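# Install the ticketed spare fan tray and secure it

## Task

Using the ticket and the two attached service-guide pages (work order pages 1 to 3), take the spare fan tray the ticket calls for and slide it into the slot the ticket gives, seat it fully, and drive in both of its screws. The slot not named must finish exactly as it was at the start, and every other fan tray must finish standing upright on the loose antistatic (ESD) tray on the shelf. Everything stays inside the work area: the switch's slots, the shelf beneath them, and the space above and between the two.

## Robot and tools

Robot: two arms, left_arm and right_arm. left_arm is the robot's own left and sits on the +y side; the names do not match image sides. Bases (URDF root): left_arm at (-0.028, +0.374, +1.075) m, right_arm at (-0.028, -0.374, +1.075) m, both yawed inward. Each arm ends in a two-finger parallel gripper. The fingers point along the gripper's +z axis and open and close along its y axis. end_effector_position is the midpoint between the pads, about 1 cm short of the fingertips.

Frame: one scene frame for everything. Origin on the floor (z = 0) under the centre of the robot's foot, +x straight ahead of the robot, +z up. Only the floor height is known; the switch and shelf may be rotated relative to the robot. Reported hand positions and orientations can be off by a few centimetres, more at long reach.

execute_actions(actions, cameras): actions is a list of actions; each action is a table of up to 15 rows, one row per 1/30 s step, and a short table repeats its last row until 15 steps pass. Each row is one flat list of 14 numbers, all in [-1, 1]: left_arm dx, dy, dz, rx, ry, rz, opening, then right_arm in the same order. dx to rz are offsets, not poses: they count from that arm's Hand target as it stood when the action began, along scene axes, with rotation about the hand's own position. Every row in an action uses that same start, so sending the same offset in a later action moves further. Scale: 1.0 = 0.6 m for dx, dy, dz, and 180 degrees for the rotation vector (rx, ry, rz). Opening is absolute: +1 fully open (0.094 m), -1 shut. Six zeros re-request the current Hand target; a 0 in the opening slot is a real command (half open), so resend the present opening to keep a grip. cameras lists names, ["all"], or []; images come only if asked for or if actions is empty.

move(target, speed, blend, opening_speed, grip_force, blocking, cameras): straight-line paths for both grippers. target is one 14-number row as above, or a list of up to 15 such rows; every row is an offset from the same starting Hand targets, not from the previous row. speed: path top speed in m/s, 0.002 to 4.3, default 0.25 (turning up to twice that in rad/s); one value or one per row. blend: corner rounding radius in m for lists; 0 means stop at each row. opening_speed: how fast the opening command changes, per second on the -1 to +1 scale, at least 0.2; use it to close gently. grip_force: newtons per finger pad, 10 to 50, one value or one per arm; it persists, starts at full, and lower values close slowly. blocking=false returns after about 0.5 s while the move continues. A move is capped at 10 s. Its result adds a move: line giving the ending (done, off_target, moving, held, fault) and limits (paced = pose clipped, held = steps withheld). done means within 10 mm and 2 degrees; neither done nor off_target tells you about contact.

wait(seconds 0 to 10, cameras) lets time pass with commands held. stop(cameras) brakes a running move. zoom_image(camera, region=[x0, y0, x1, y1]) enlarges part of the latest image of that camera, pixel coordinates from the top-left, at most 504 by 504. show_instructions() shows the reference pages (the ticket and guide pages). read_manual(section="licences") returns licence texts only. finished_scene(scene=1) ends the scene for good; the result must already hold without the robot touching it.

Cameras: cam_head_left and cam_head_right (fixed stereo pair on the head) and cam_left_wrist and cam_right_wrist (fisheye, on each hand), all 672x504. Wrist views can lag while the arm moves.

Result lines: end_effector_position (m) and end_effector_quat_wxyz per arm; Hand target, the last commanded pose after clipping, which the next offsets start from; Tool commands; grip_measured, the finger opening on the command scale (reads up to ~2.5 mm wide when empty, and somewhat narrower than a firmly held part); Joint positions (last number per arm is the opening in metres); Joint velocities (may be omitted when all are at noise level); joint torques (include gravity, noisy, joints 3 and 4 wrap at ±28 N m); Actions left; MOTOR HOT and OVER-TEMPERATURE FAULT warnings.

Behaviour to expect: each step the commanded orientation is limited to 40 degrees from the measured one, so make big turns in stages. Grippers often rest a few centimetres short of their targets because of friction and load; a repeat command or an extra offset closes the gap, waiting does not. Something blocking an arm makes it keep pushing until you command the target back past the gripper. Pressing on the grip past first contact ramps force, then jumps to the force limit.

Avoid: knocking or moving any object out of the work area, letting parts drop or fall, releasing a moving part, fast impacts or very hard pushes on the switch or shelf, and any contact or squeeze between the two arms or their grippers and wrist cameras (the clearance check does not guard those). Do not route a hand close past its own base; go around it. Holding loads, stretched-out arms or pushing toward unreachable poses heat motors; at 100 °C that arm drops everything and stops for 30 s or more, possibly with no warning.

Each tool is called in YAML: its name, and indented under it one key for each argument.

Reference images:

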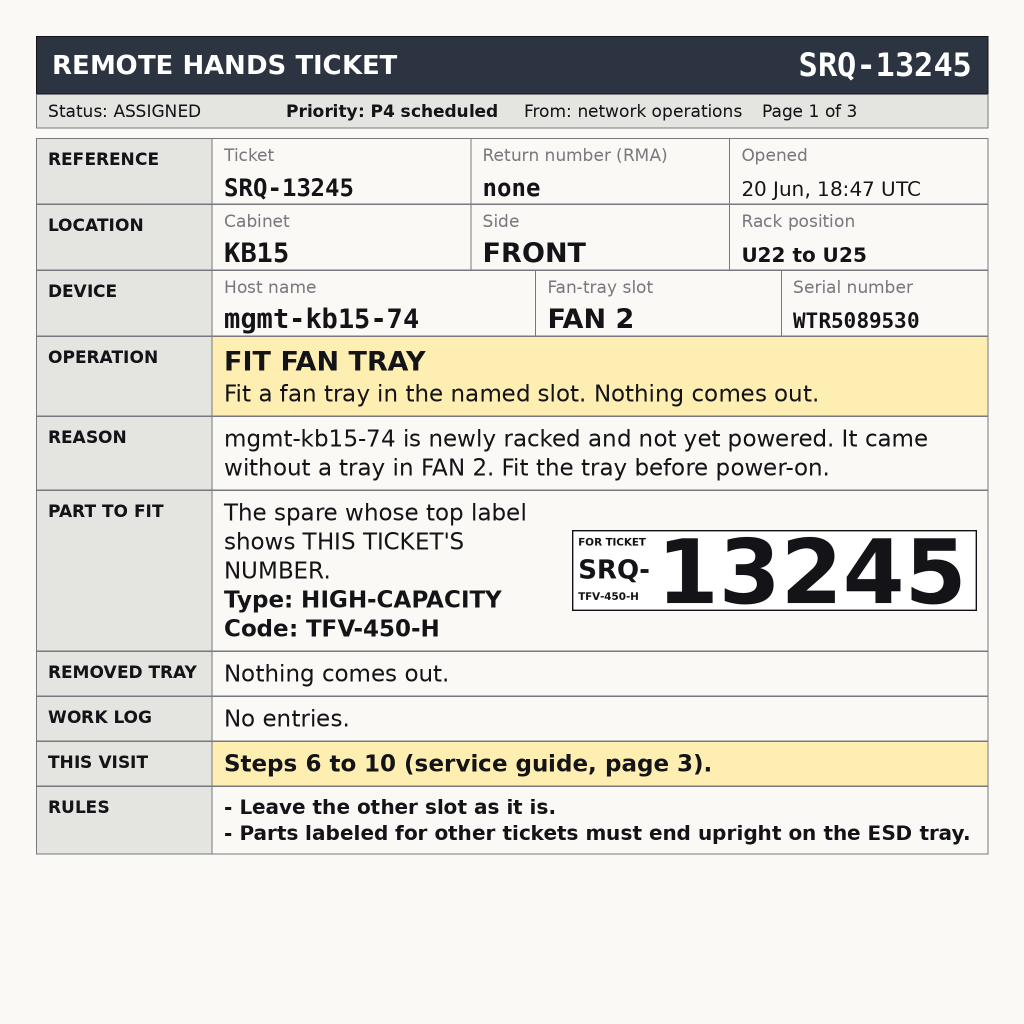

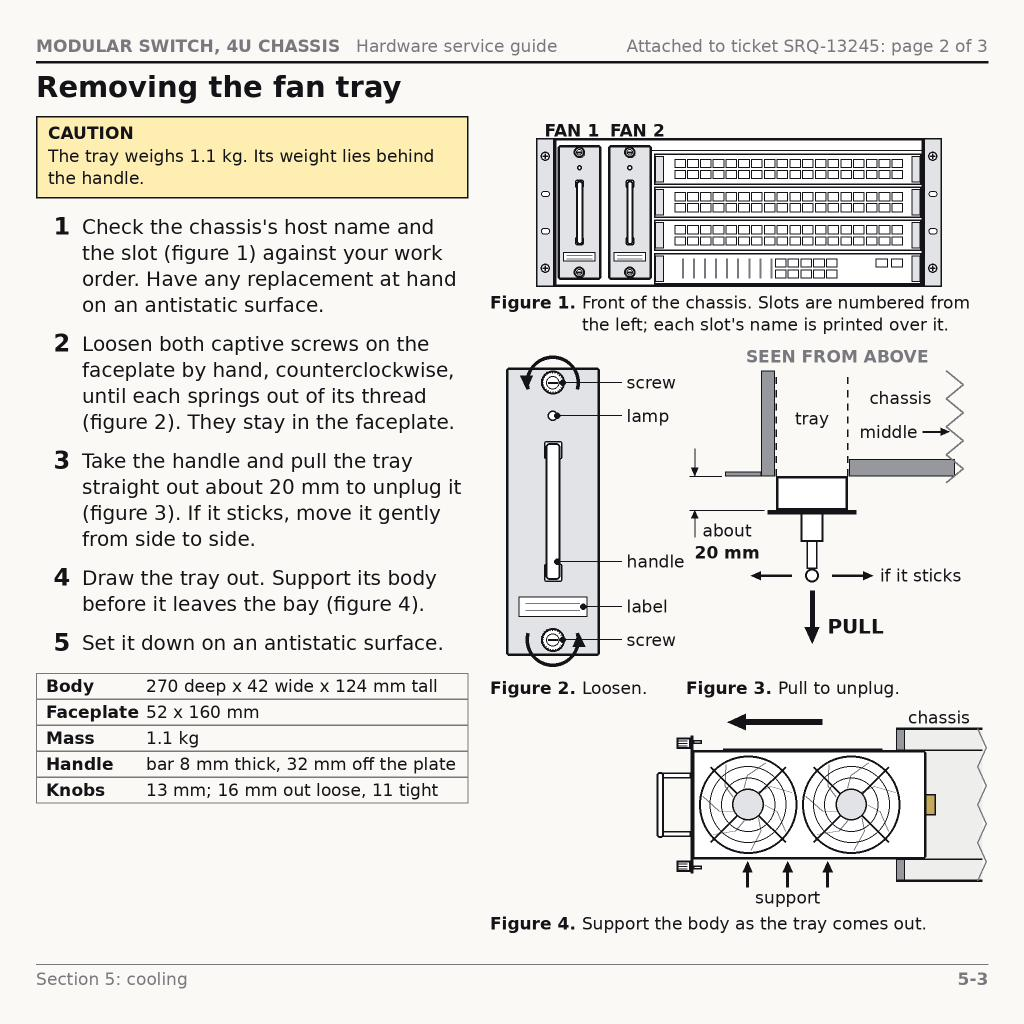

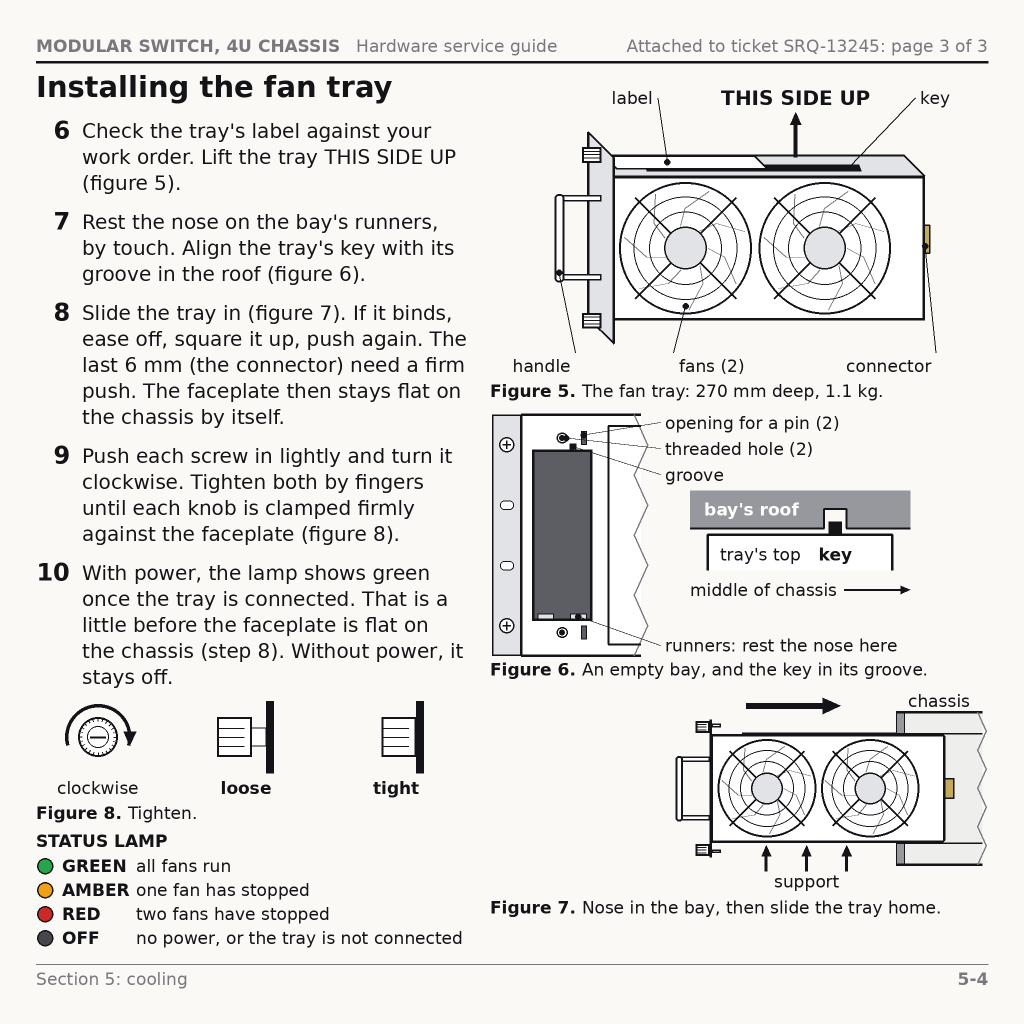

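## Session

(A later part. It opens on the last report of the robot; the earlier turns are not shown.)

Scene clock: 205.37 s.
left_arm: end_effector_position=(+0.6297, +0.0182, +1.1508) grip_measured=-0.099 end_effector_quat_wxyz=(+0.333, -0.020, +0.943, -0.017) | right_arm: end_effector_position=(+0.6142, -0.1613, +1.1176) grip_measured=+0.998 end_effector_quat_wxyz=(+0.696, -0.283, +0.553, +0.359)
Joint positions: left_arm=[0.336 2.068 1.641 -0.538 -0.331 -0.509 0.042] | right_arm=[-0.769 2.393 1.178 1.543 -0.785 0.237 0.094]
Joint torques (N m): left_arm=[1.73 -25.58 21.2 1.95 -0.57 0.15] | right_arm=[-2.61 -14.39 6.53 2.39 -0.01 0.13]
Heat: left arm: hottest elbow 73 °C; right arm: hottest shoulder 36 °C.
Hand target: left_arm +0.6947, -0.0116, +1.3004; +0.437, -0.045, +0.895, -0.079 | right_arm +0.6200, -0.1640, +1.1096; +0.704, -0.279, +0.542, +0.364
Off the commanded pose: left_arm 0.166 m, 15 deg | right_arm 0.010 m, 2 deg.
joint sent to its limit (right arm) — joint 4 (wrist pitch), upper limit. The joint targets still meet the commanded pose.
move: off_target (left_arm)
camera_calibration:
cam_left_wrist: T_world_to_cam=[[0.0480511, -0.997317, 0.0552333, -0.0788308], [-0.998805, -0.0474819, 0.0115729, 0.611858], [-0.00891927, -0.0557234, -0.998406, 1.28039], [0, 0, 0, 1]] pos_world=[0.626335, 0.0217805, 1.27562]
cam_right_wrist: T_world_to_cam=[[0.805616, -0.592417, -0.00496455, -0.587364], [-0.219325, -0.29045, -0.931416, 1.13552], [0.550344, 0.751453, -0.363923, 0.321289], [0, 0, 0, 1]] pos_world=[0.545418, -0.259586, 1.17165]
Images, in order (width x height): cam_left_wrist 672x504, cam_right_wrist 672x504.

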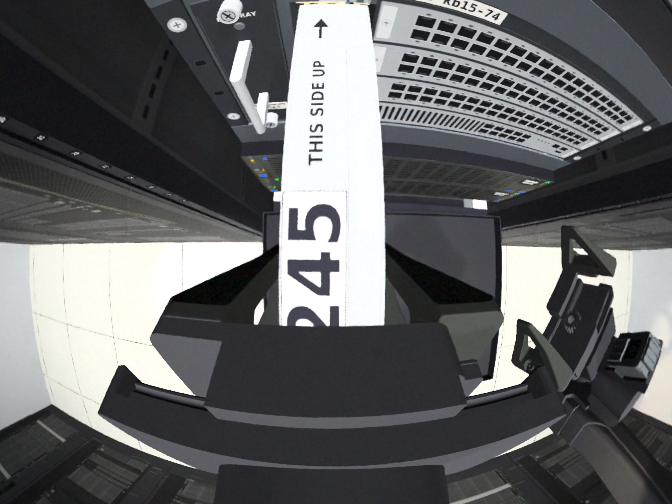

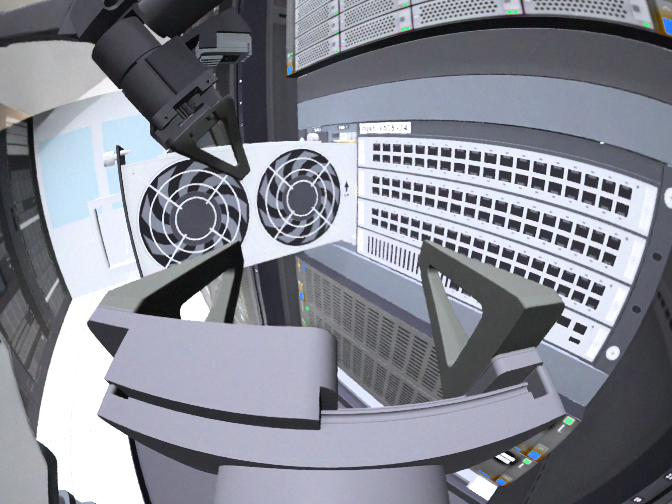

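move:
  target: [0.021,0.0037,0.0012,0.0005,-0.0011,0.0002,-0.25, 0,0,0,0,0,0,1]
  speed: 0.05
  cameras: ["cam_right_wrist","cam_left_wrist"]

zoom_image:
  camera: "cam_right_wrist"
  region: [325, 115, 375, 190]

zoom_image:
  camera: "cam_left_wrist"
  region: [270, 0, 400, 70]

Scene clock: 208.87 s.
left_arm: end_effector_position=(+0.6400, +0.0204, +1.1515) grip_measured=-0.099 end_effector_quat_wxyz=(+0.333, -0.020, +0.943, -0.016) | right_arm: end_effector_position=(+0.6142, -0.1613, +1.1176) grip_measured=+0.998 end_effector_quat_wxyz=(+0.696, -0.283, +0.553, +0.359)
Joint positions: left_arm=[0.347 2.086 1.673 -0.55 -0.327 -0.499 0.042] | right_arm=[-0.769 2.393 1.178 1.543 -0.785 0.237 0.094]
Joint torques (N m): left_arm=[1.67 -25.23 21.48 2.33 -0.49 0.13] | right_arm=[-2.67 -14.39 6.53 2.4 -0.01 0.13]
Heat: left arm: hottest elbow 72 °C; right arm: hottest shoulder 36 °C.
Hand target: left_arm +0.7073, -0.0094, +1.3010; +0.439, -0.044, +0.894, -0.078 | right_arm +0.6200, -0.1640, +1.1096; +0.704, -0.279, +0.542, +0.364
Off the commanded pose: left_arm 0.167 m, 15 deg | right_arm 0.010 m, 2 deg.
joint sent to its limit (right arm) — joint 4 (wrist pitch), upper limit. The joint targets still meet the commanded pose.
move: off_target (left_arm)
camera_calibration:
cam_left_wrist: T_world_to_cam=[[0.0481695, -0.997461, 0.0524606, -0.074096], [-0.998803, -0.0476534, 0.0110454, 0.6228], [-0.00851744, -0.0529298, -0.998562, 1.28115], [0, 0, 0, 1]] pos_world=[0.636536, 0.0235818, 1.27632]
cam_right_wrist: T_world_to_cam=[[0.805616, -0.592417, -0.00496455, -0.587364], [-0.219325, -0.29045, -0.931416, 1.13552], [0.550344, 0.751453, -0.363923, 0.321289], [0, 0, 0, 1]] pos_world=[0.545418, -0.259586, 1.17165]
Images, in order (width x height): cam_left_wrist 672x504, cam_right_wrist 672x504.

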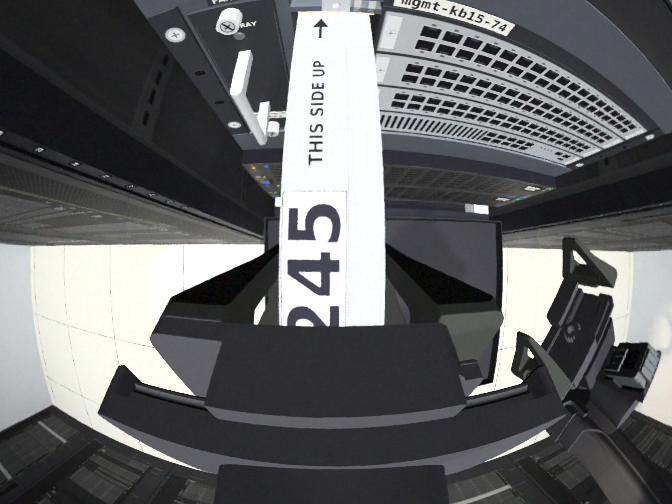

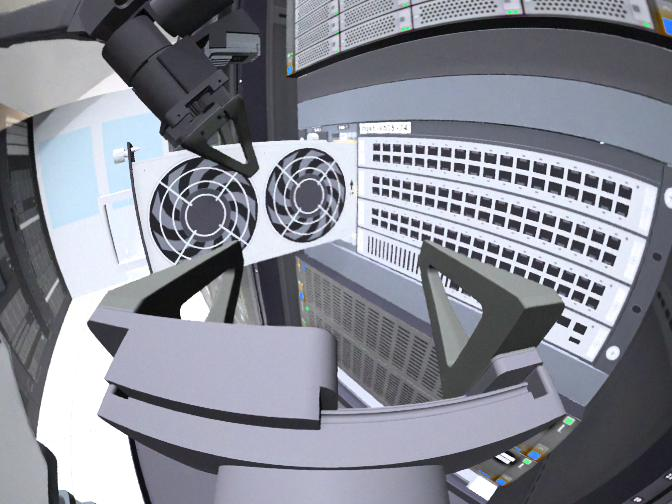

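Scaled by 6.720 from the camera's 672x504 image, which has a finer 960x720 frame.

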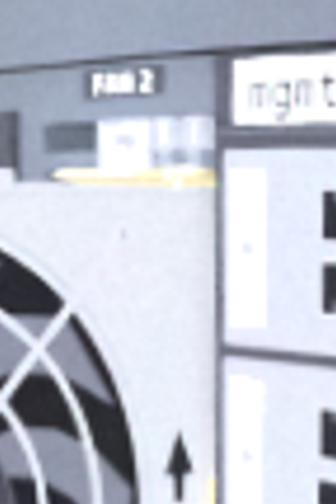

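Scaled by 3.877 from the camera's 672x504 image, which has a finer 960x720 frame.

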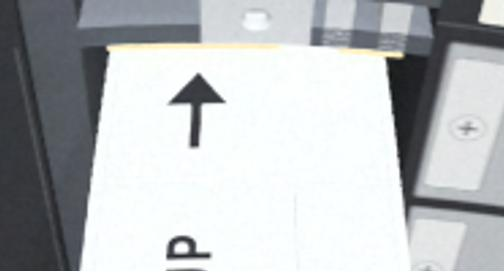

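move:
  target:
    - [-0.06,0.0,0.003,0,0,0,-0.25, 0,0,0,0,0,0,1]
    - [-0.11,0.001,0.003,0.0106,-0.0038,0.0037,-0.25, 0,0,0,0,0,0,1]
    - [-0.0038,0.001,-0.0022,0.0106,-0.0038,0.0037,-0.25, 0,0,0,0,0,0,1]
  speed: [0.1,0.1,0.05]
  cameras: ["cam_right_wrist","cam_left_wrist"]

zoom_image:
  camera: "cam_right_wrist"
  region: [325, 115, 375, 190]

zoom_image:
  camera: "cam_left_wrist"
  region: [270, 0, 400, 70]

zoom_image:
  camera: "cam_right_wrist"
  region: [325, 185, 375, 260]

Scene clock: 220.27 s.
left_arm: end_effector_position=(+0.6393, +0.0204, +1.1498) grip_measured=-0.099 end_effector_quat_wxyz=(+0.339, -0.014, +0.941, +0.000) | right_arm: end_effector_position=(+0.6142, -0.1613, +1.1176) grip_measured=+0.998 end_effector_quat_wxyz=(+0.696, -0.283, +0.553, +0.359)
Joint positions: left_arm=[0.339 2.091 1.673 -0.547 -0.36 -0.485 0.042] | right_arm=[-0.769 2.393 1.178 1.543 -0.785 0.237 0.094]
Joint torques (N m): left_arm=[1.14 -26.29 21.08 2.3 -0.65 0.11] | right_arm=[-2.67 -14.39 6.53 2.39 -0.01 0.13]
Heat: left arm: hottest elbow 73 °C; right arm: hottest shoulder 36 °C.
Hand target: left_arm +0.7051, -0.0086, +1.2999; +0.445, -0.042, +0.892, -0.061 | right_arm +0.6200, -0.1640, +1.1096; +0.704, -0.279, +0.542, +0.364
Off the commanded pose: left_arm 0.166 m, 15 deg | right_arm 0.010 m, 2 deg.
joint sent to its limit (right arm) — joint 4 (wrist pitch), upper limit. The joint targets still meet the commanded pose.
move: off_target (left_arm)
camera_calibration:
cam_left_wrist: T_world_to_cam=[[0.0484944, -0.998613, 0.0204923, -0.0374115], [-0.998817, -0.0485601, -0.0027202, 0.638007], [0.00371153, -0.0203362, -0.999786, 1.27242], [0, 0, 0, 1]] pos_world=[0.634343, 0.0194983, 1.27465]
cam_right_wrist: T_world_to_cam=[[0.805616, -0.592417, -0.00496455, -0.587364], [-0.219325, -0.29045, -0.931416, 1.13552], [0.550344, 0.751453, -0.363923, 0.321289], [0, 0, 0, 1]] pos_world=[0.545418, -0.259586, 1.17165]
Images, in order (width x height): cam_left_wrist 672x504, cam_right_wrist 672x504.

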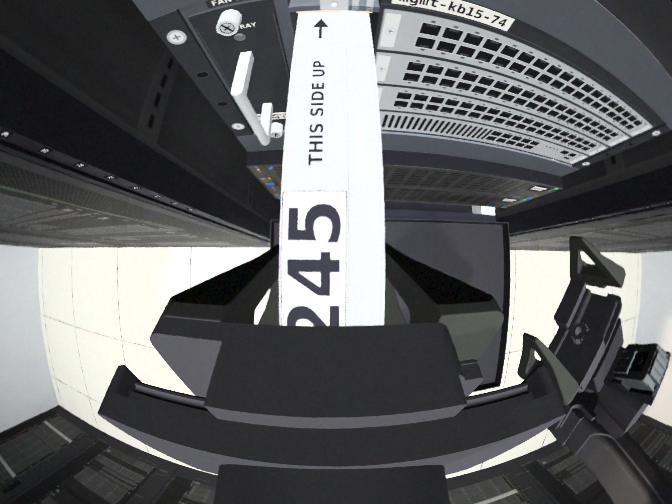

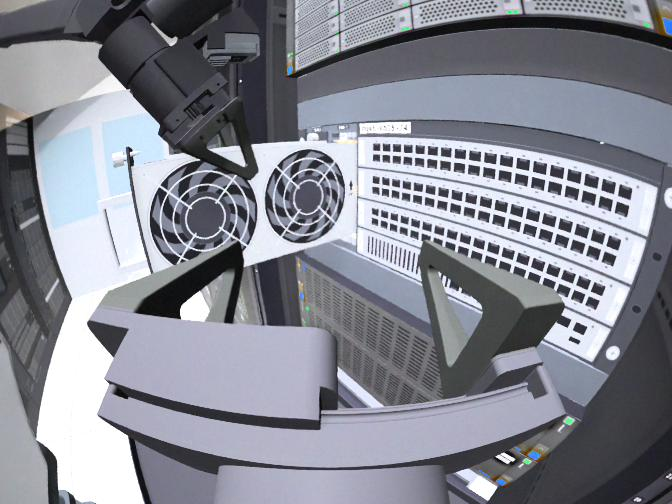

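Scaled by 6.720 from the camera's 672x504 image, which has a finer 960x720 frame.

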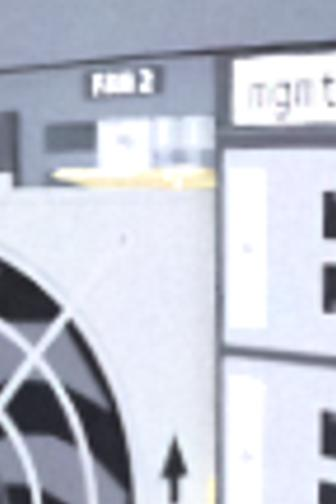

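Scaled by 3.877 from the camera's 672x504 image, which has a finer 960x720 frame.

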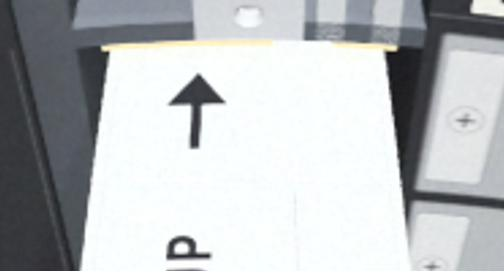

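Scaled by 6.720 from the camera's 672x504 image, which has a finer 960x720 frame.

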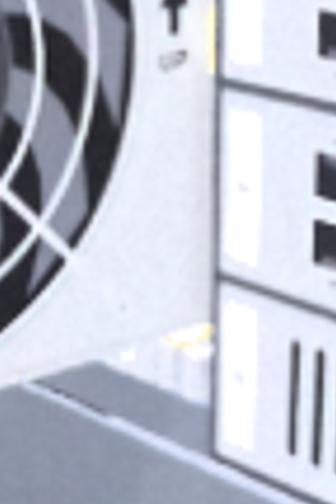

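move:
  target: [0.0308,0.0043,0.0053,0.0007,-0.0016,0.0002,-0.25, 0,0,0,0,0,0,1]
  speed: 0.05
  cameras: ["cam_right_wrist","cam_left_wrist"]

zoom_image:
  camera: "cam_right_wrist"
  region: [325, 115, 375, 190]

zoom_image:
  camera: "cam_left_wrist"
  region: [270, 0, 400, 70]

Scene clock: 223.57 s.
left_arm: end_effector_position=(+0.6588, +0.0212, +1.1491) grip_measured=-0.099 end_effector_quat_wxyz=(+0.342, -0.014, +0.940, -0.001) | right_arm: end_effector_position=(+0.6142, -0.1613, +1.1176) grip_measured=+0.998 end_effector_quat_wxyz=(+0.696, -0.283, +0.553, +0.359)
Joint positions: left_arm=[0.355 2.129 1.734 -0.559 -0.352 -0.469 0.042] | right_arm=[-0.769 2.393 1.178 1.543 -0.785 0.237 0.094]
Joint torques (N m): left_arm=[1.55 -26.99 21.49 1.98 -0.58 0.11] | right_arm=[-2.67 -14.39 6.53 2.4 -0.01 0.13]
Heat: left arm: hottest elbow 74 °C; right arm: hottest shoulder 36 °C.
Hand target: left_arm +0.7235, -0.0061, +1.3028; +0.448, -0.042, +0.891, -0.060 | right_arm +0.6200, -0.1640, +1.1096; +0.704, -0.279, +0.542, +0.364
Off the commanded pose: left_arm 0.169 m, 15 deg | right_arm 0.010 m, 2 deg.
joint sent to its limit (right arm) — joint 4 (wrist pitch), upper limit. The joint targets still meet the commanded pose.
move: off_target (left_arm)
camera_calibration:
cam_left_wrist: T_world_to_cam=[[0.0479507, -0.998626, 0.02114, -0.0379777], [-0.998805, -0.0481374, -0.00841262, 0.664059], [0.00941868, -0.0207114, -0.999741, 1.26779], [0, 0, 0, 1]] pos_world=[0.653146, 0.0202982, 1.27385]
cam_right_wrist: T_world_to_cam=[[0.805616, -0.592417, -0.00496455, -0.587364], [-0.219325, -0.29045, -0.931416, 1.13552], [0.550344, 0.751453, -0.363923, 0.321289], [0, 0, 0, 1]] pos_world=[0.545418, -0.259586, 1.17165]
Images, in order (width x height): cam_left_wrist 672x504, cam_right_wrist 672x504.

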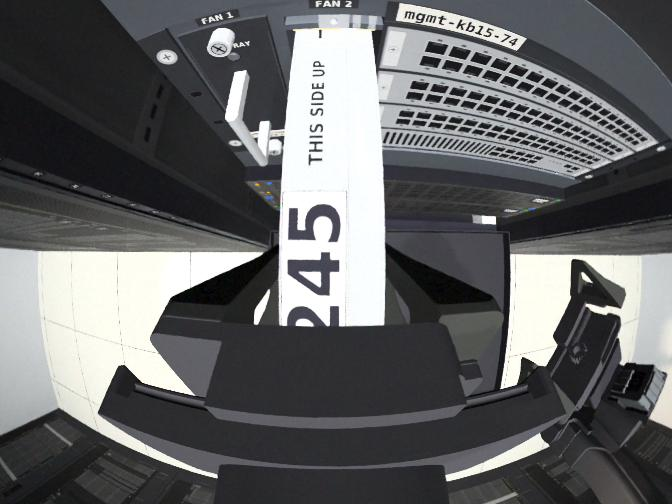

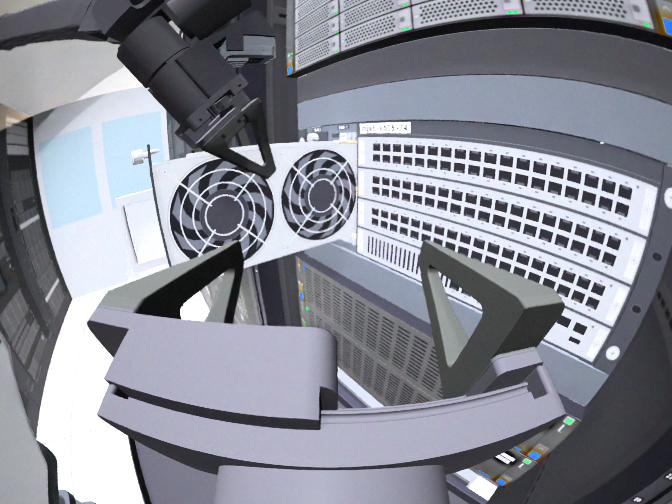

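Scaled by 6.720 from the camera's 672x504 image, which has a finer 960x720 frame.

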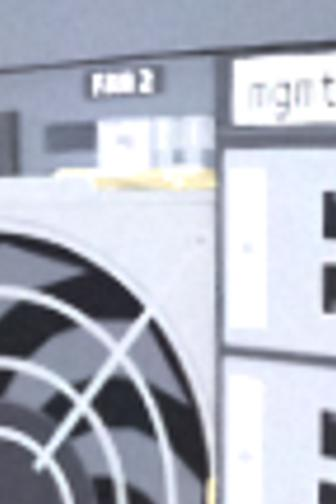

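Scaled by 3.877 from the camera's 672x504 image, which has a finer 960x720 frame.

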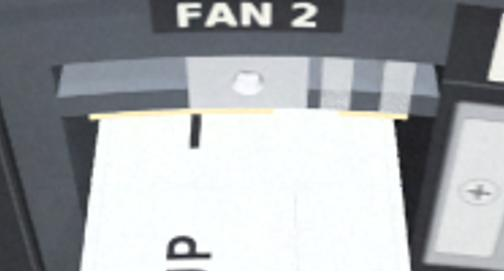

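move:
  target: [0.0462,0.0062,0.0088,0.0012,-0.0014,-0.0001,-0.25, 0,0,0,0,0,0,1]
  speed: 0.05
  cameras: ["cam_right_wrist","cam_left_wrist"]

zoom_image:
  camera: "cam_left_wrist"
  region: [270, 0, 400, 100]

Scene clock: 227.17 s.
left_arm: end_effector_position=(+0.6874, +0.0222, +1.1502) grip_measured=-0.099 end_effector_quat_wxyz=(+0.342, -0.014, +0.939, -0.001) | right_arm: end_effector_position=(+0.6142, -0.1613, +1.1176) grip_measured=+0.998 end_effector_quat_wxyz=(+0.696, -0.283, +0.553, +0.359)
Joint positions: left_arm=[0.378 2.19 1.842 -0.598 -0.339 -0.449 0.042] | right_arm=[-0.769 2.393 1.178 1.543 -0.785 0.237 0.094]
Joint torques (N m): left_arm=[1.38 -28.63 21.61 2.03 -0.52 0.14] | right_arm=[-2.61 -14.33 6.52 2.4 -0.01 0.13]
Heat: left arm: hottest elbow 74 °C; right arm: hottest shoulder 37 °C.
Hand target: left_arm +0.7512, -0.0025, +1.3083; +0.450, -0.041, +0.890, -0.059 | right_arm +0.6200, -0.1640, +1.1096; +0.704, -0.279, +0.542, +0.364
Off the commanded pose: left_arm 0.172 m, 15 deg | right_arm 0.010 m, 2 deg.
joint sent to its limit (right arm) — joint 4 (wrist pitch), upper limit. The joint targets still meet the commanded pose.
move: off_target (left_arm)
camera_calibration:
cam_left_wrist: T_world_to_cam=[[0.0476174, -0.99861, 0.022597, -0.0397958], [-0.998805, -0.0478518, -0.00994916, 0.694445], [0.0110166, -0.0220963, -0.999695, 1.26753], [0, 0, 0, 1]] pos_world=[0.681546, 0.0214976, 1.27495]
cam_right_wrist: T_world_to_cam=[[0.805616, -0.592417, -0.00496455, -0.587364], [-0.219325, -0.29045, -0.931416, 1.13552], [0.550344, 0.751453, -0.363923, 0.321289], [0, 0, 0, 1]] pos_world=[0.545418, -0.259586, 1.17165]
Images, in order (width x height): cam_left_wrist 672x504, cam_right_wrist 672x504.

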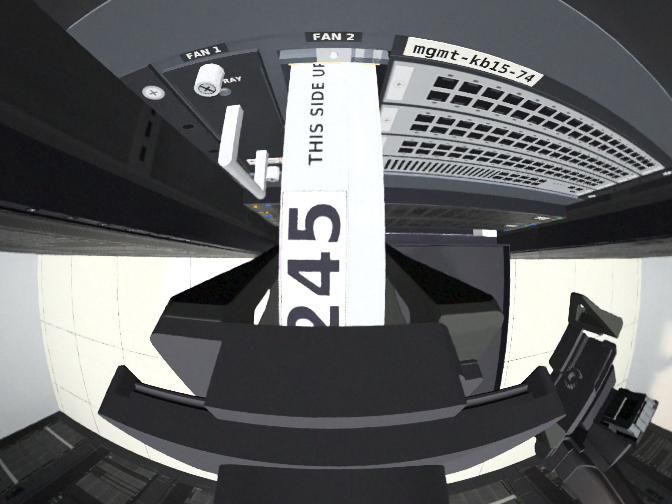

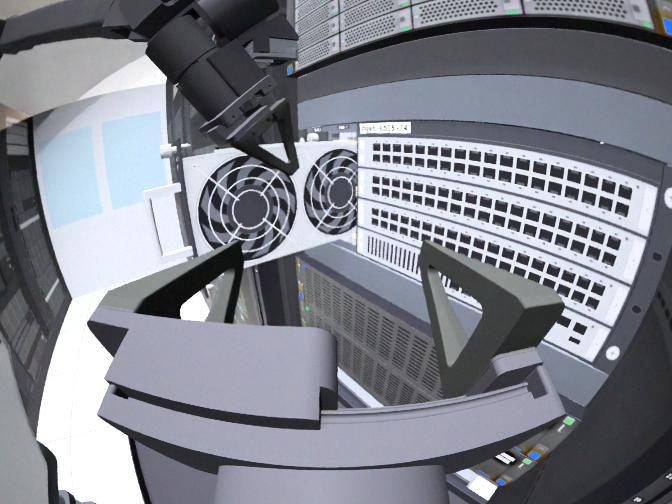

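Scaled by 3.877 from the camera's 672x504 image, which has a finer 960x720 frame.

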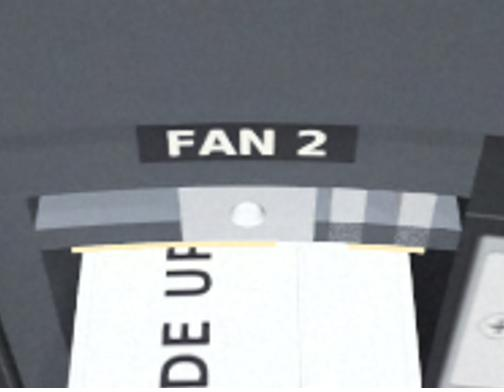

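move:
  target: [0.0537,0.0063,0.0038,0.0021,0,-0.0001,-0.25, 0,0,0,0,0,0,1]
  speed: 0.05
  cameras: ["cam_right_wrist","cam_left_wrist"]

zoom_image:
  camera: "cam_left_wrist"
  region: [270, 20, 400, 150]

Scene clock: 231.53 s.
left_arm: end_effector_position=(+0.7225, +0.0228, +1.1511) grip_measured=-0.099 end_effector_quat_wxyz=(+0.343, -0.015, +0.939, -0.001) | right_arm: end_effector_position=(+0.6142, -0.1613, +1.1176) grip_measured=+0.998 end_effector_quat_wxyz=(+0.696, -0.283, +0.553, +0.359)
Joint positions: left_arm=[0.403 2.273 1.992 -0.656 -0.325 -0.428 0.042] | right_arm=[-0.769 2.393 1.178 1.543 -0.785 0.237 0.094]
Joint torques (N m): left_arm=[0.5 -28.22 21.63 2.02 -0.45 0.08] | right_arm=[-2.61 -14.39 6.53 2.4 -0.01 0.13]
Heat: left arm: hottest elbow 75 °C; right arm: hottest shoulder 37 °C.
Hand target: left_arm +0.7834, +0.0013, +1.3105; +0.450, -0.039, +0.891, -0.056 | right_arm +0.6200, -0.1640, +1.1096; +0.704, -0.279, +0.542, +0.364
Off the commanded pose: left_arm 0.172 m, 15 deg | right_arm 0.010 m, 2 deg.
joint sent to its limit (right arm) — joint 4 (wrist pitch), upper limit. The joint targets still meet the commanded pose.
move: off_target (left_arm)
camera_calibration:
cam_left_wrist: T_world_to_cam=[[0.0479556, -0.998586, 0.0229202, -0.0414297], [-0.998765, -0.0482381, -0.0119342, 0.73176], [0.013023, -0.0223196, -0.999666, 1.26659], [0, 0, 0, 1]] pos_world=[0.716348, 0.0221973, 1.27585]
cam_right_wrist: T_world_to_cam=[[0.805616, -0.592417, -0.00496455, -0.587364], [-0.219325, -0.29045, -0.931416, 1.13552], [0.550344, 0.751453, -0.363923, 0.321289], [0, 0, 0, 1]] pos_world=[0.545418, -0.259586, 1.17165]
Images, in order (width x height): cam_left_wrist 672x504, cam_right_wrist 672x504.

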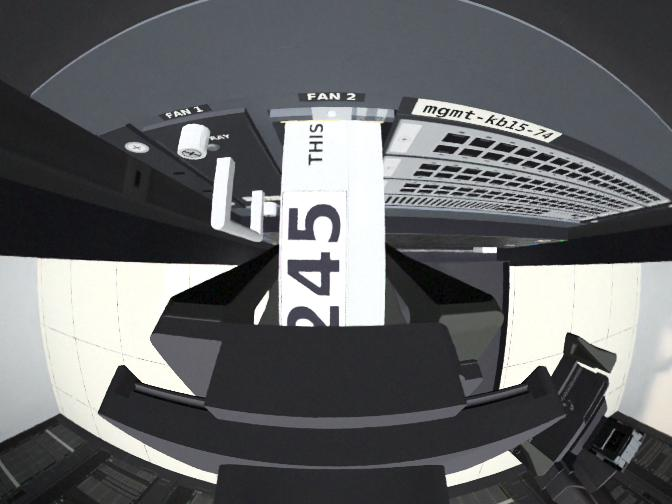

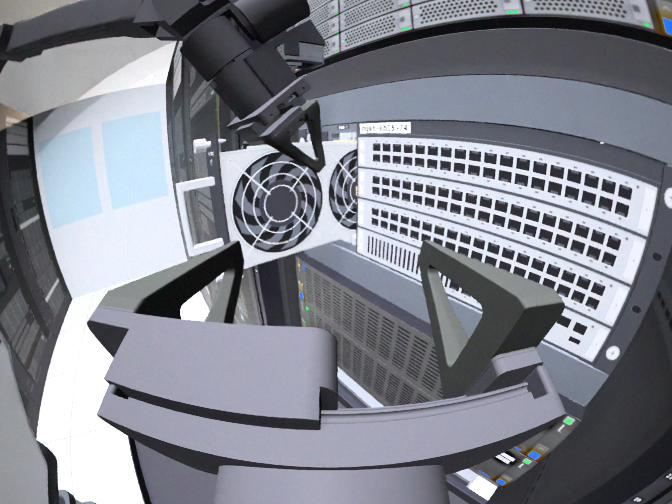

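Scaled by 3.877 from the camera's 672x504 image, which has a finer 960x720 frame.

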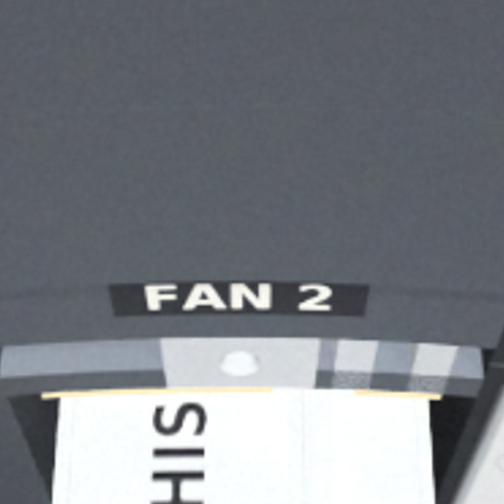

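wait:
  seconds: 0
  cameras: ["cam_head_left","cam_head_right"]

zoom_image:
  camera: "cam_head_left"
  region: [310, 110, 410, 250]

zoom_image:
  camera: "cam_head_right"
  region: [230, 110, 330, 250]

Scene clock: 232.37 s.
left_arm: end_effector_position=(+0.7225, +0.0228, +1.1511) grip_measured=-0.099 end_effector_quat_wxyz=(+0.343, -0.015, +0.939, -0.001) | right_arm: end_effector_position=(+0.6142, -0.1613, +1.1176) grip_measured=+0.998 end_effector_quat_wxyz=(+0.696, -0.283, +0.553, +0.359)
Joint positions: left_arm=[0.403 2.273 1.992 -0.656 -0.325 -0.428 0.042] | right_arm=[-0.769 2.393 1.178 1.543 -0.785 0.237 0.094]
Joint torques (N m): left_arm=[1.38 -28.1 21.61 2.28 -0.46 0.15] | right_arm=[-2.61 -14.39 6.52 2.39 -0.01 0.13]
Heat: left arm: hottest elbow 75 °C; right arm: hottest shoulder 37 °C.
Hand target: left_arm +0.7834, +0.0013, +1.3105; +0.450, -0.039, +0.891, -0.056 | right_arm +0.6200, -0.1640, +1.1096; +0.704, -0.279, +0.542, +0.364
Tool commands: left_gripper/opening=-0.25 right_gripper/opening=+1.0
Off the commanded pose: left_arm 0.172 m, 15 deg | right_arm 0.010 m, 2 deg.
Images, in order (width x height): cam_head_left 672x504, cam_head_right 672x504.

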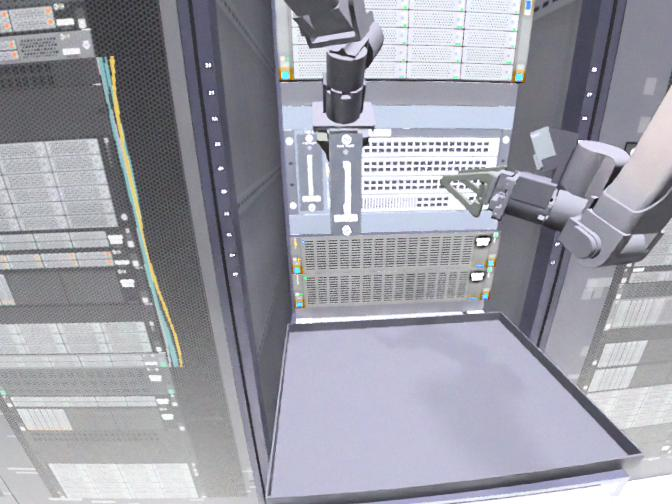

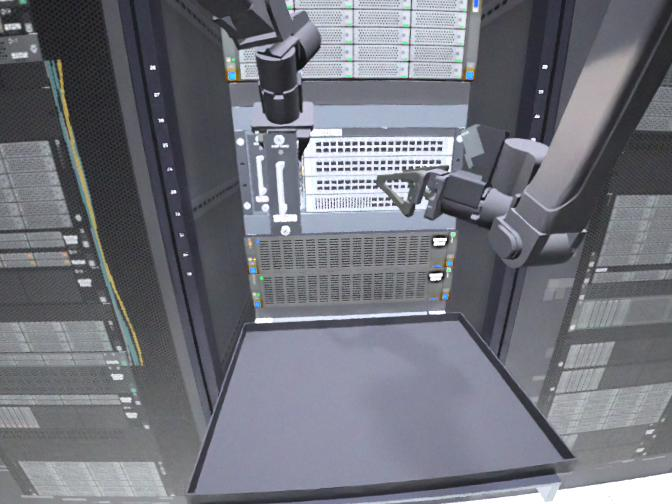

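Scaled by 3.600 from the camera's 672x504 image, which has a finer 960x720 frame.

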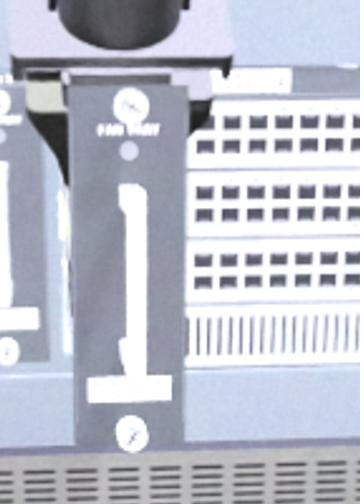

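Scaled by 3.600 from the camera's 672x504 image, which has a finer 960x720 frame.

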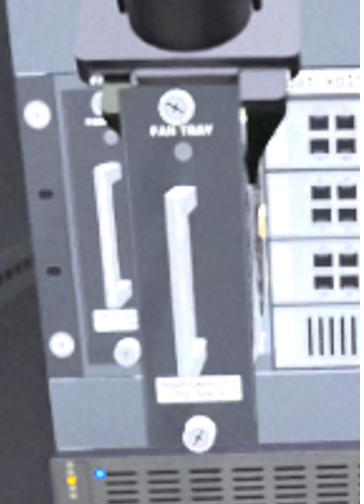

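move:
  target:
    - [0,0,0,0,0,0,-0.25, -0.267,0.007,0,-0.0394,0.0764,-0.3015,1]
    - [0,0,0,0,0,0,-0.25, -0.267,0.3117,0,-0.0394,0.0764,-0.3015,1]
  speed: 0.2
  cameras: ["cam_right_wrist","cam_head_right"]

Scene clock: 238.77 s.
left_arm: end_effector_position=(+0.7225, +0.0228, +1.1511) grip_measured=-0.099 end_effector_quat_wxyz=(+0.343, -0.015, +0.939, -0.001) | right_arm: end_effector_position=(+0.4544, +0.0163, +1.1179) grip_measured=+0.998 end_effector_quat_wxyz=(+0.709, +0.004, +0.706, +0.006)
Joint positions: left_arm=[0.403 2.273 1.992 -0.656 -0.325 -0.428 0.042] | right_arm=[-0.005 2.182 0.954 1.236 0.901 0.007 0.094]
Joint torques (N m): left_arm=[1.44 -28.69 21.87 2 -0.47 0.09] | right_arm=[-2.14 -12.75 6.67 1.46 0.12 -0.04]
Heat: left arm: hottest elbow 78 °C; right arm: hottest shoulder 36 °C.
Hand target: left_arm +0.7834, +0.0013, +1.3105; +0.450, -0.039, +0.891, -0.056 | right_arm +0.4598, +0.0229, +1.1095; +0.707, +0.001, +0.707, +0.000
Off the commanded pose: left_arm 0.172 m, 15 deg | right_arm 0.012 m, 1 deg.
move: off_target (left_arm, right_arm)
camera_calibration:
cam_right_wrist: T_world_to_cam=[[-0.0119106, -0.999847, -0.0128109, 0.0335208], [-0.562962, 0.0172935, -0.826302, 1.1859], [0.826397, -0.00262972, -0.563082, 0.385354], [0, 0, 0, 1]] pos_world=[0.349558, 0.0140208, 1.19732]
Images, in order (width x height): cam_head_right 672x504, cam_right_wrist 672x504.

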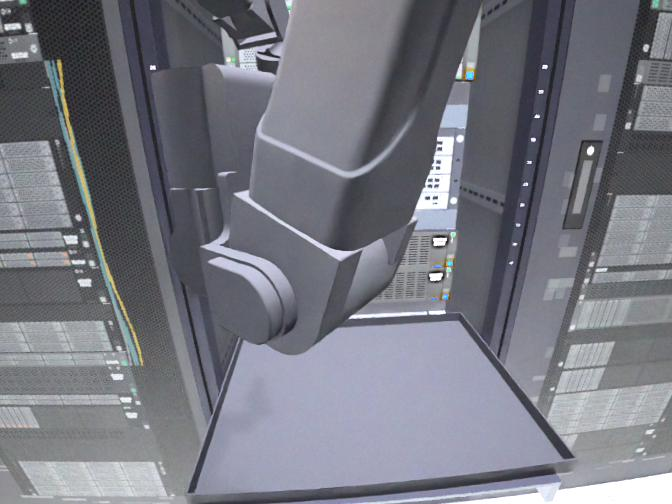

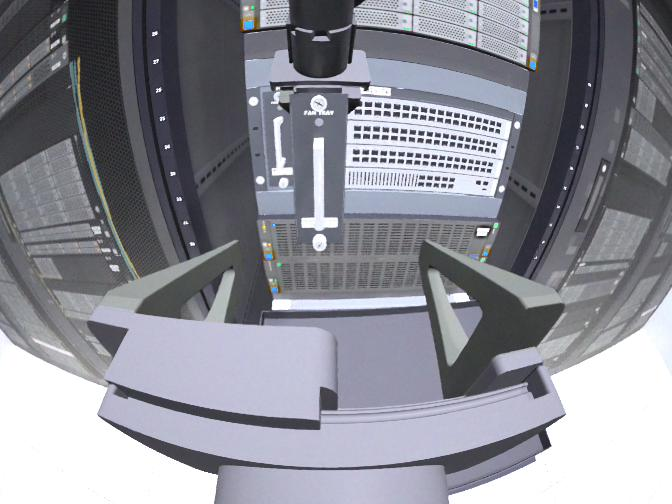

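move:
  target: [0,0,0,0,0,0,-0.25, 0.167,0.0125,-0.008,0,0,0,1]
  speed: 0.15
  cameras: ["cam_right_wrist"]

Scene clock: 240.67 s.
left_arm: end_effector_position=(+0.7225, +0.0228, +1.1511) grip_measured=-0.099 end_effector_quat_wxyz=(+0.343, -0.015, +0.939, -0.001) | right_arm: end_effector_position=(+0.5507, +0.0261, +1.1140) grip_measured=+0.998 end_effector_quat_wxyz=(+0.708, +0.004, +0.706, +0.005)
Joint positions: left_arm=[0.403 2.273 1.992 -0.656 -0.325 -0.428 0.042] | right_arm=[-0.127 2.269 1.182 1.094 0.78 0.007 0.094]
Joint torques (N m): left_arm=[1.55 -28.92 21.79 2.13 -0.46 0.11] | right_arm=[-2.67 -14.45 8.29 1.54 -0.14 -0.04]
Heat: left arm: hottest elbow 79 °C; right arm: hottest shoulder 36 °C.
Hand target: left_arm +0.7834, +0.0013, +1.3105; +0.450, -0.039, +0.891, -0.056 | right_arm +0.5600, +0.0305, +1.1048; +0.707, +0.001, +0.707, +0.000
Off the commanded pose: left_arm 0.172 m, 15 deg | right_arm 0.014 m, 1 deg.
move: off_target (left_arm, right_arm)
camera_calibration:
cam_right_wrist: T_world_to_cam=[[-0.0126396, -0.999864, -0.0105522, 0.0422612], [-0.563654, 0.0158411, -0.825859, 1.23676], [0.825914, -0.00449079, -0.563778, 0.304725], [0, 0, 0, 1]] pos_world=[0.44596, 0.0240323, 1.19363]
Images, in order (width x height): cam_right_wrist 672x504.

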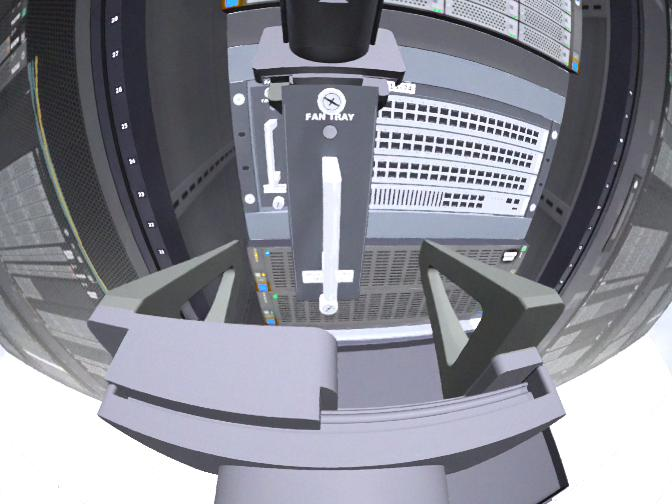

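move:
  target: [0,0,0,0,0,0,-0.25,0.03,0,0,0,0,0,1]
  speed: 0.05
  cameras: ["cam_right_wrist"]

Scene clock: 242.87 s.
left_arm: end_effector_position=(+0.7225, +0.0228, +1.1511) grip_measured=-0.099 end_effector_quat_wxyz=(+0.343, -0.015, +0.939, -0.001) | right_arm: end_effector_position=(+0.5677, +0.0273, +1.1142) grip_measured=+0.998 end_effector_quat_wxyz=(+0.708, +0.003, +0.706, +0.005)
Joint positions: left_arm=[0.403 2.273 1.992 -0.656 -0.325 -0.428 0.042] | right_arm=[-0.146 2.285 1.225 1.066 0.758 0.007 0.094]
Joint torques (N m): left_arm=[1.79 -29.57 21.75 2.04 -0.44 0.16] | right_arm=[-2.9 -15.03 8.59 1.51 -0.14 -0.04]
Heat: left arm: hottest elbow 80 °C; right arm: hottest shoulder 36 °C.
Hand target: left_arm +0.7834, +0.0013, +1.3105; +0.450, -0.039, +0.891, -0.056 | right_arm +0.5780, +0.0304, +1.1047; +0.707, +0.001, +0.707, +0.000
Off the commanded pose: left_arm 0.172 m, 15 deg | right_arm 0.014 m, 1 deg.
move: off_target (left_arm, right_arm)
camera_calibration:
cam_right_wrist: T_world_to_cam=[[-0.0107674, -0.99989, -0.0101787, 0.0422564], [-0.563791, 0.0144776, -0.82579, 1.24642], [0.825847, -0.00315293, -0.563885, 0.29087], [0, 0, 0, 1]] pos_world=[0.462962, 0.0251236, 1.19373]
Images, in order (width x height): cam_right_wrist 672x504.

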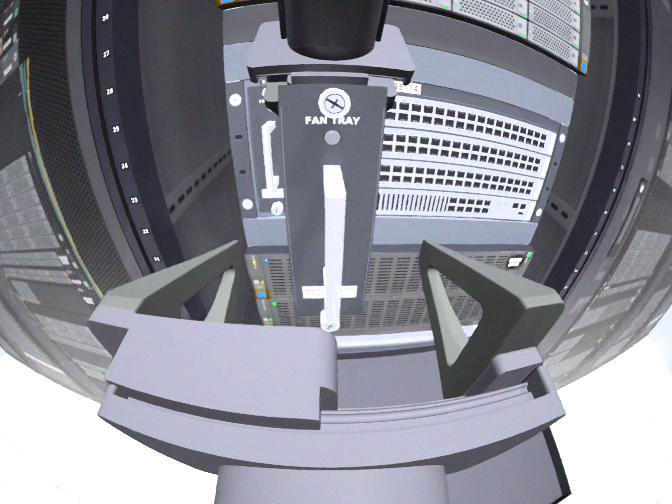

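move:
  target: [0,0,0,0,0,0,-0.25,0.0,0,0,0,0,0,-0.7]
  speed: 0.05
  opening_speed: 1.5
  cameras: ["cam_right_wrist","cam_head_right"]

Scene clock: 244.90 s.
left_arm: end_effector_position=(+0.7225, +0.0228, +1.1511) grip_measured=-0.099 end_effector_quat_wxyz=(+0.343, -0.015, +0.939, -0.001) | right_arm: end_effector_position=(+0.5677, +0.0273, +1.1140) grip_measured=-0.697 end_effector_quat_wxyz=(+0.708, +0.003, +0.706, +0.005)
Joint positions: left_arm=[0.403 2.273 1.992 -0.656 -0.325 -0.428 0.042] | right_arm=[-0.146 2.285 1.225 1.066 0.758 0.007 0.014]
Joint torques (N m): left_arm=[0.97 -28.45 21.75 2.06 -0.45 0.05] | right_arm=[-2.73 -14.92 8.58 1.52 -0.14 -0.04]
Heat: left arm: hottest elbow 81 °C; right arm: hottest shoulder 36 °C.
Hand target: left_arm +0.7834, +0.0013, +1.3105; +0.450, -0.039, +0.891, -0.056 | right_arm +0.5780, +0.0304, +1.1047; +0.707, +0.001, +0.707, +0.000
Off the commanded pose: left_arm 0.172 m, 15 deg | right_arm 0.014 m, 1 deg.
move: off_target (left_arm, right_arm)
camera_calibration:
cam_right_wrist: T_world_to_cam=[[-0.0107348, -0.999893, -0.00995476, 0.0420737], [-0.56404, 0.0142753, -0.825624, 1.24624], [0.825678, -0.00324801, -0.564133, 0.291051], [0, 0, 0, 1]] pos_world=[0.463063, 0.0252242, 1.19353]
Images, in order (width x height): cam_head_right 672x504, cam_right_wrist 672x504.

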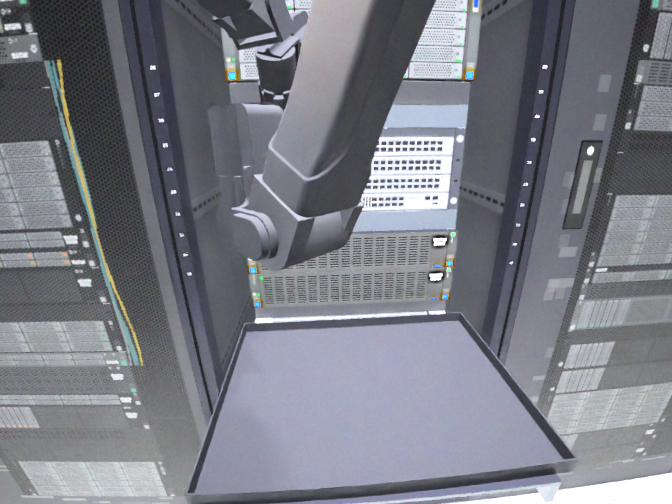

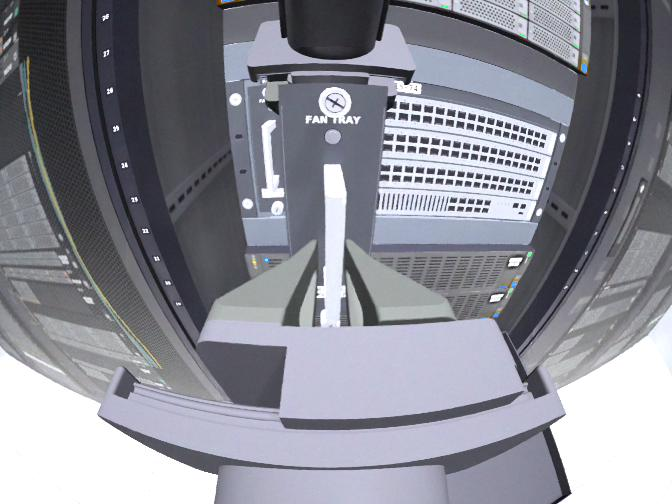

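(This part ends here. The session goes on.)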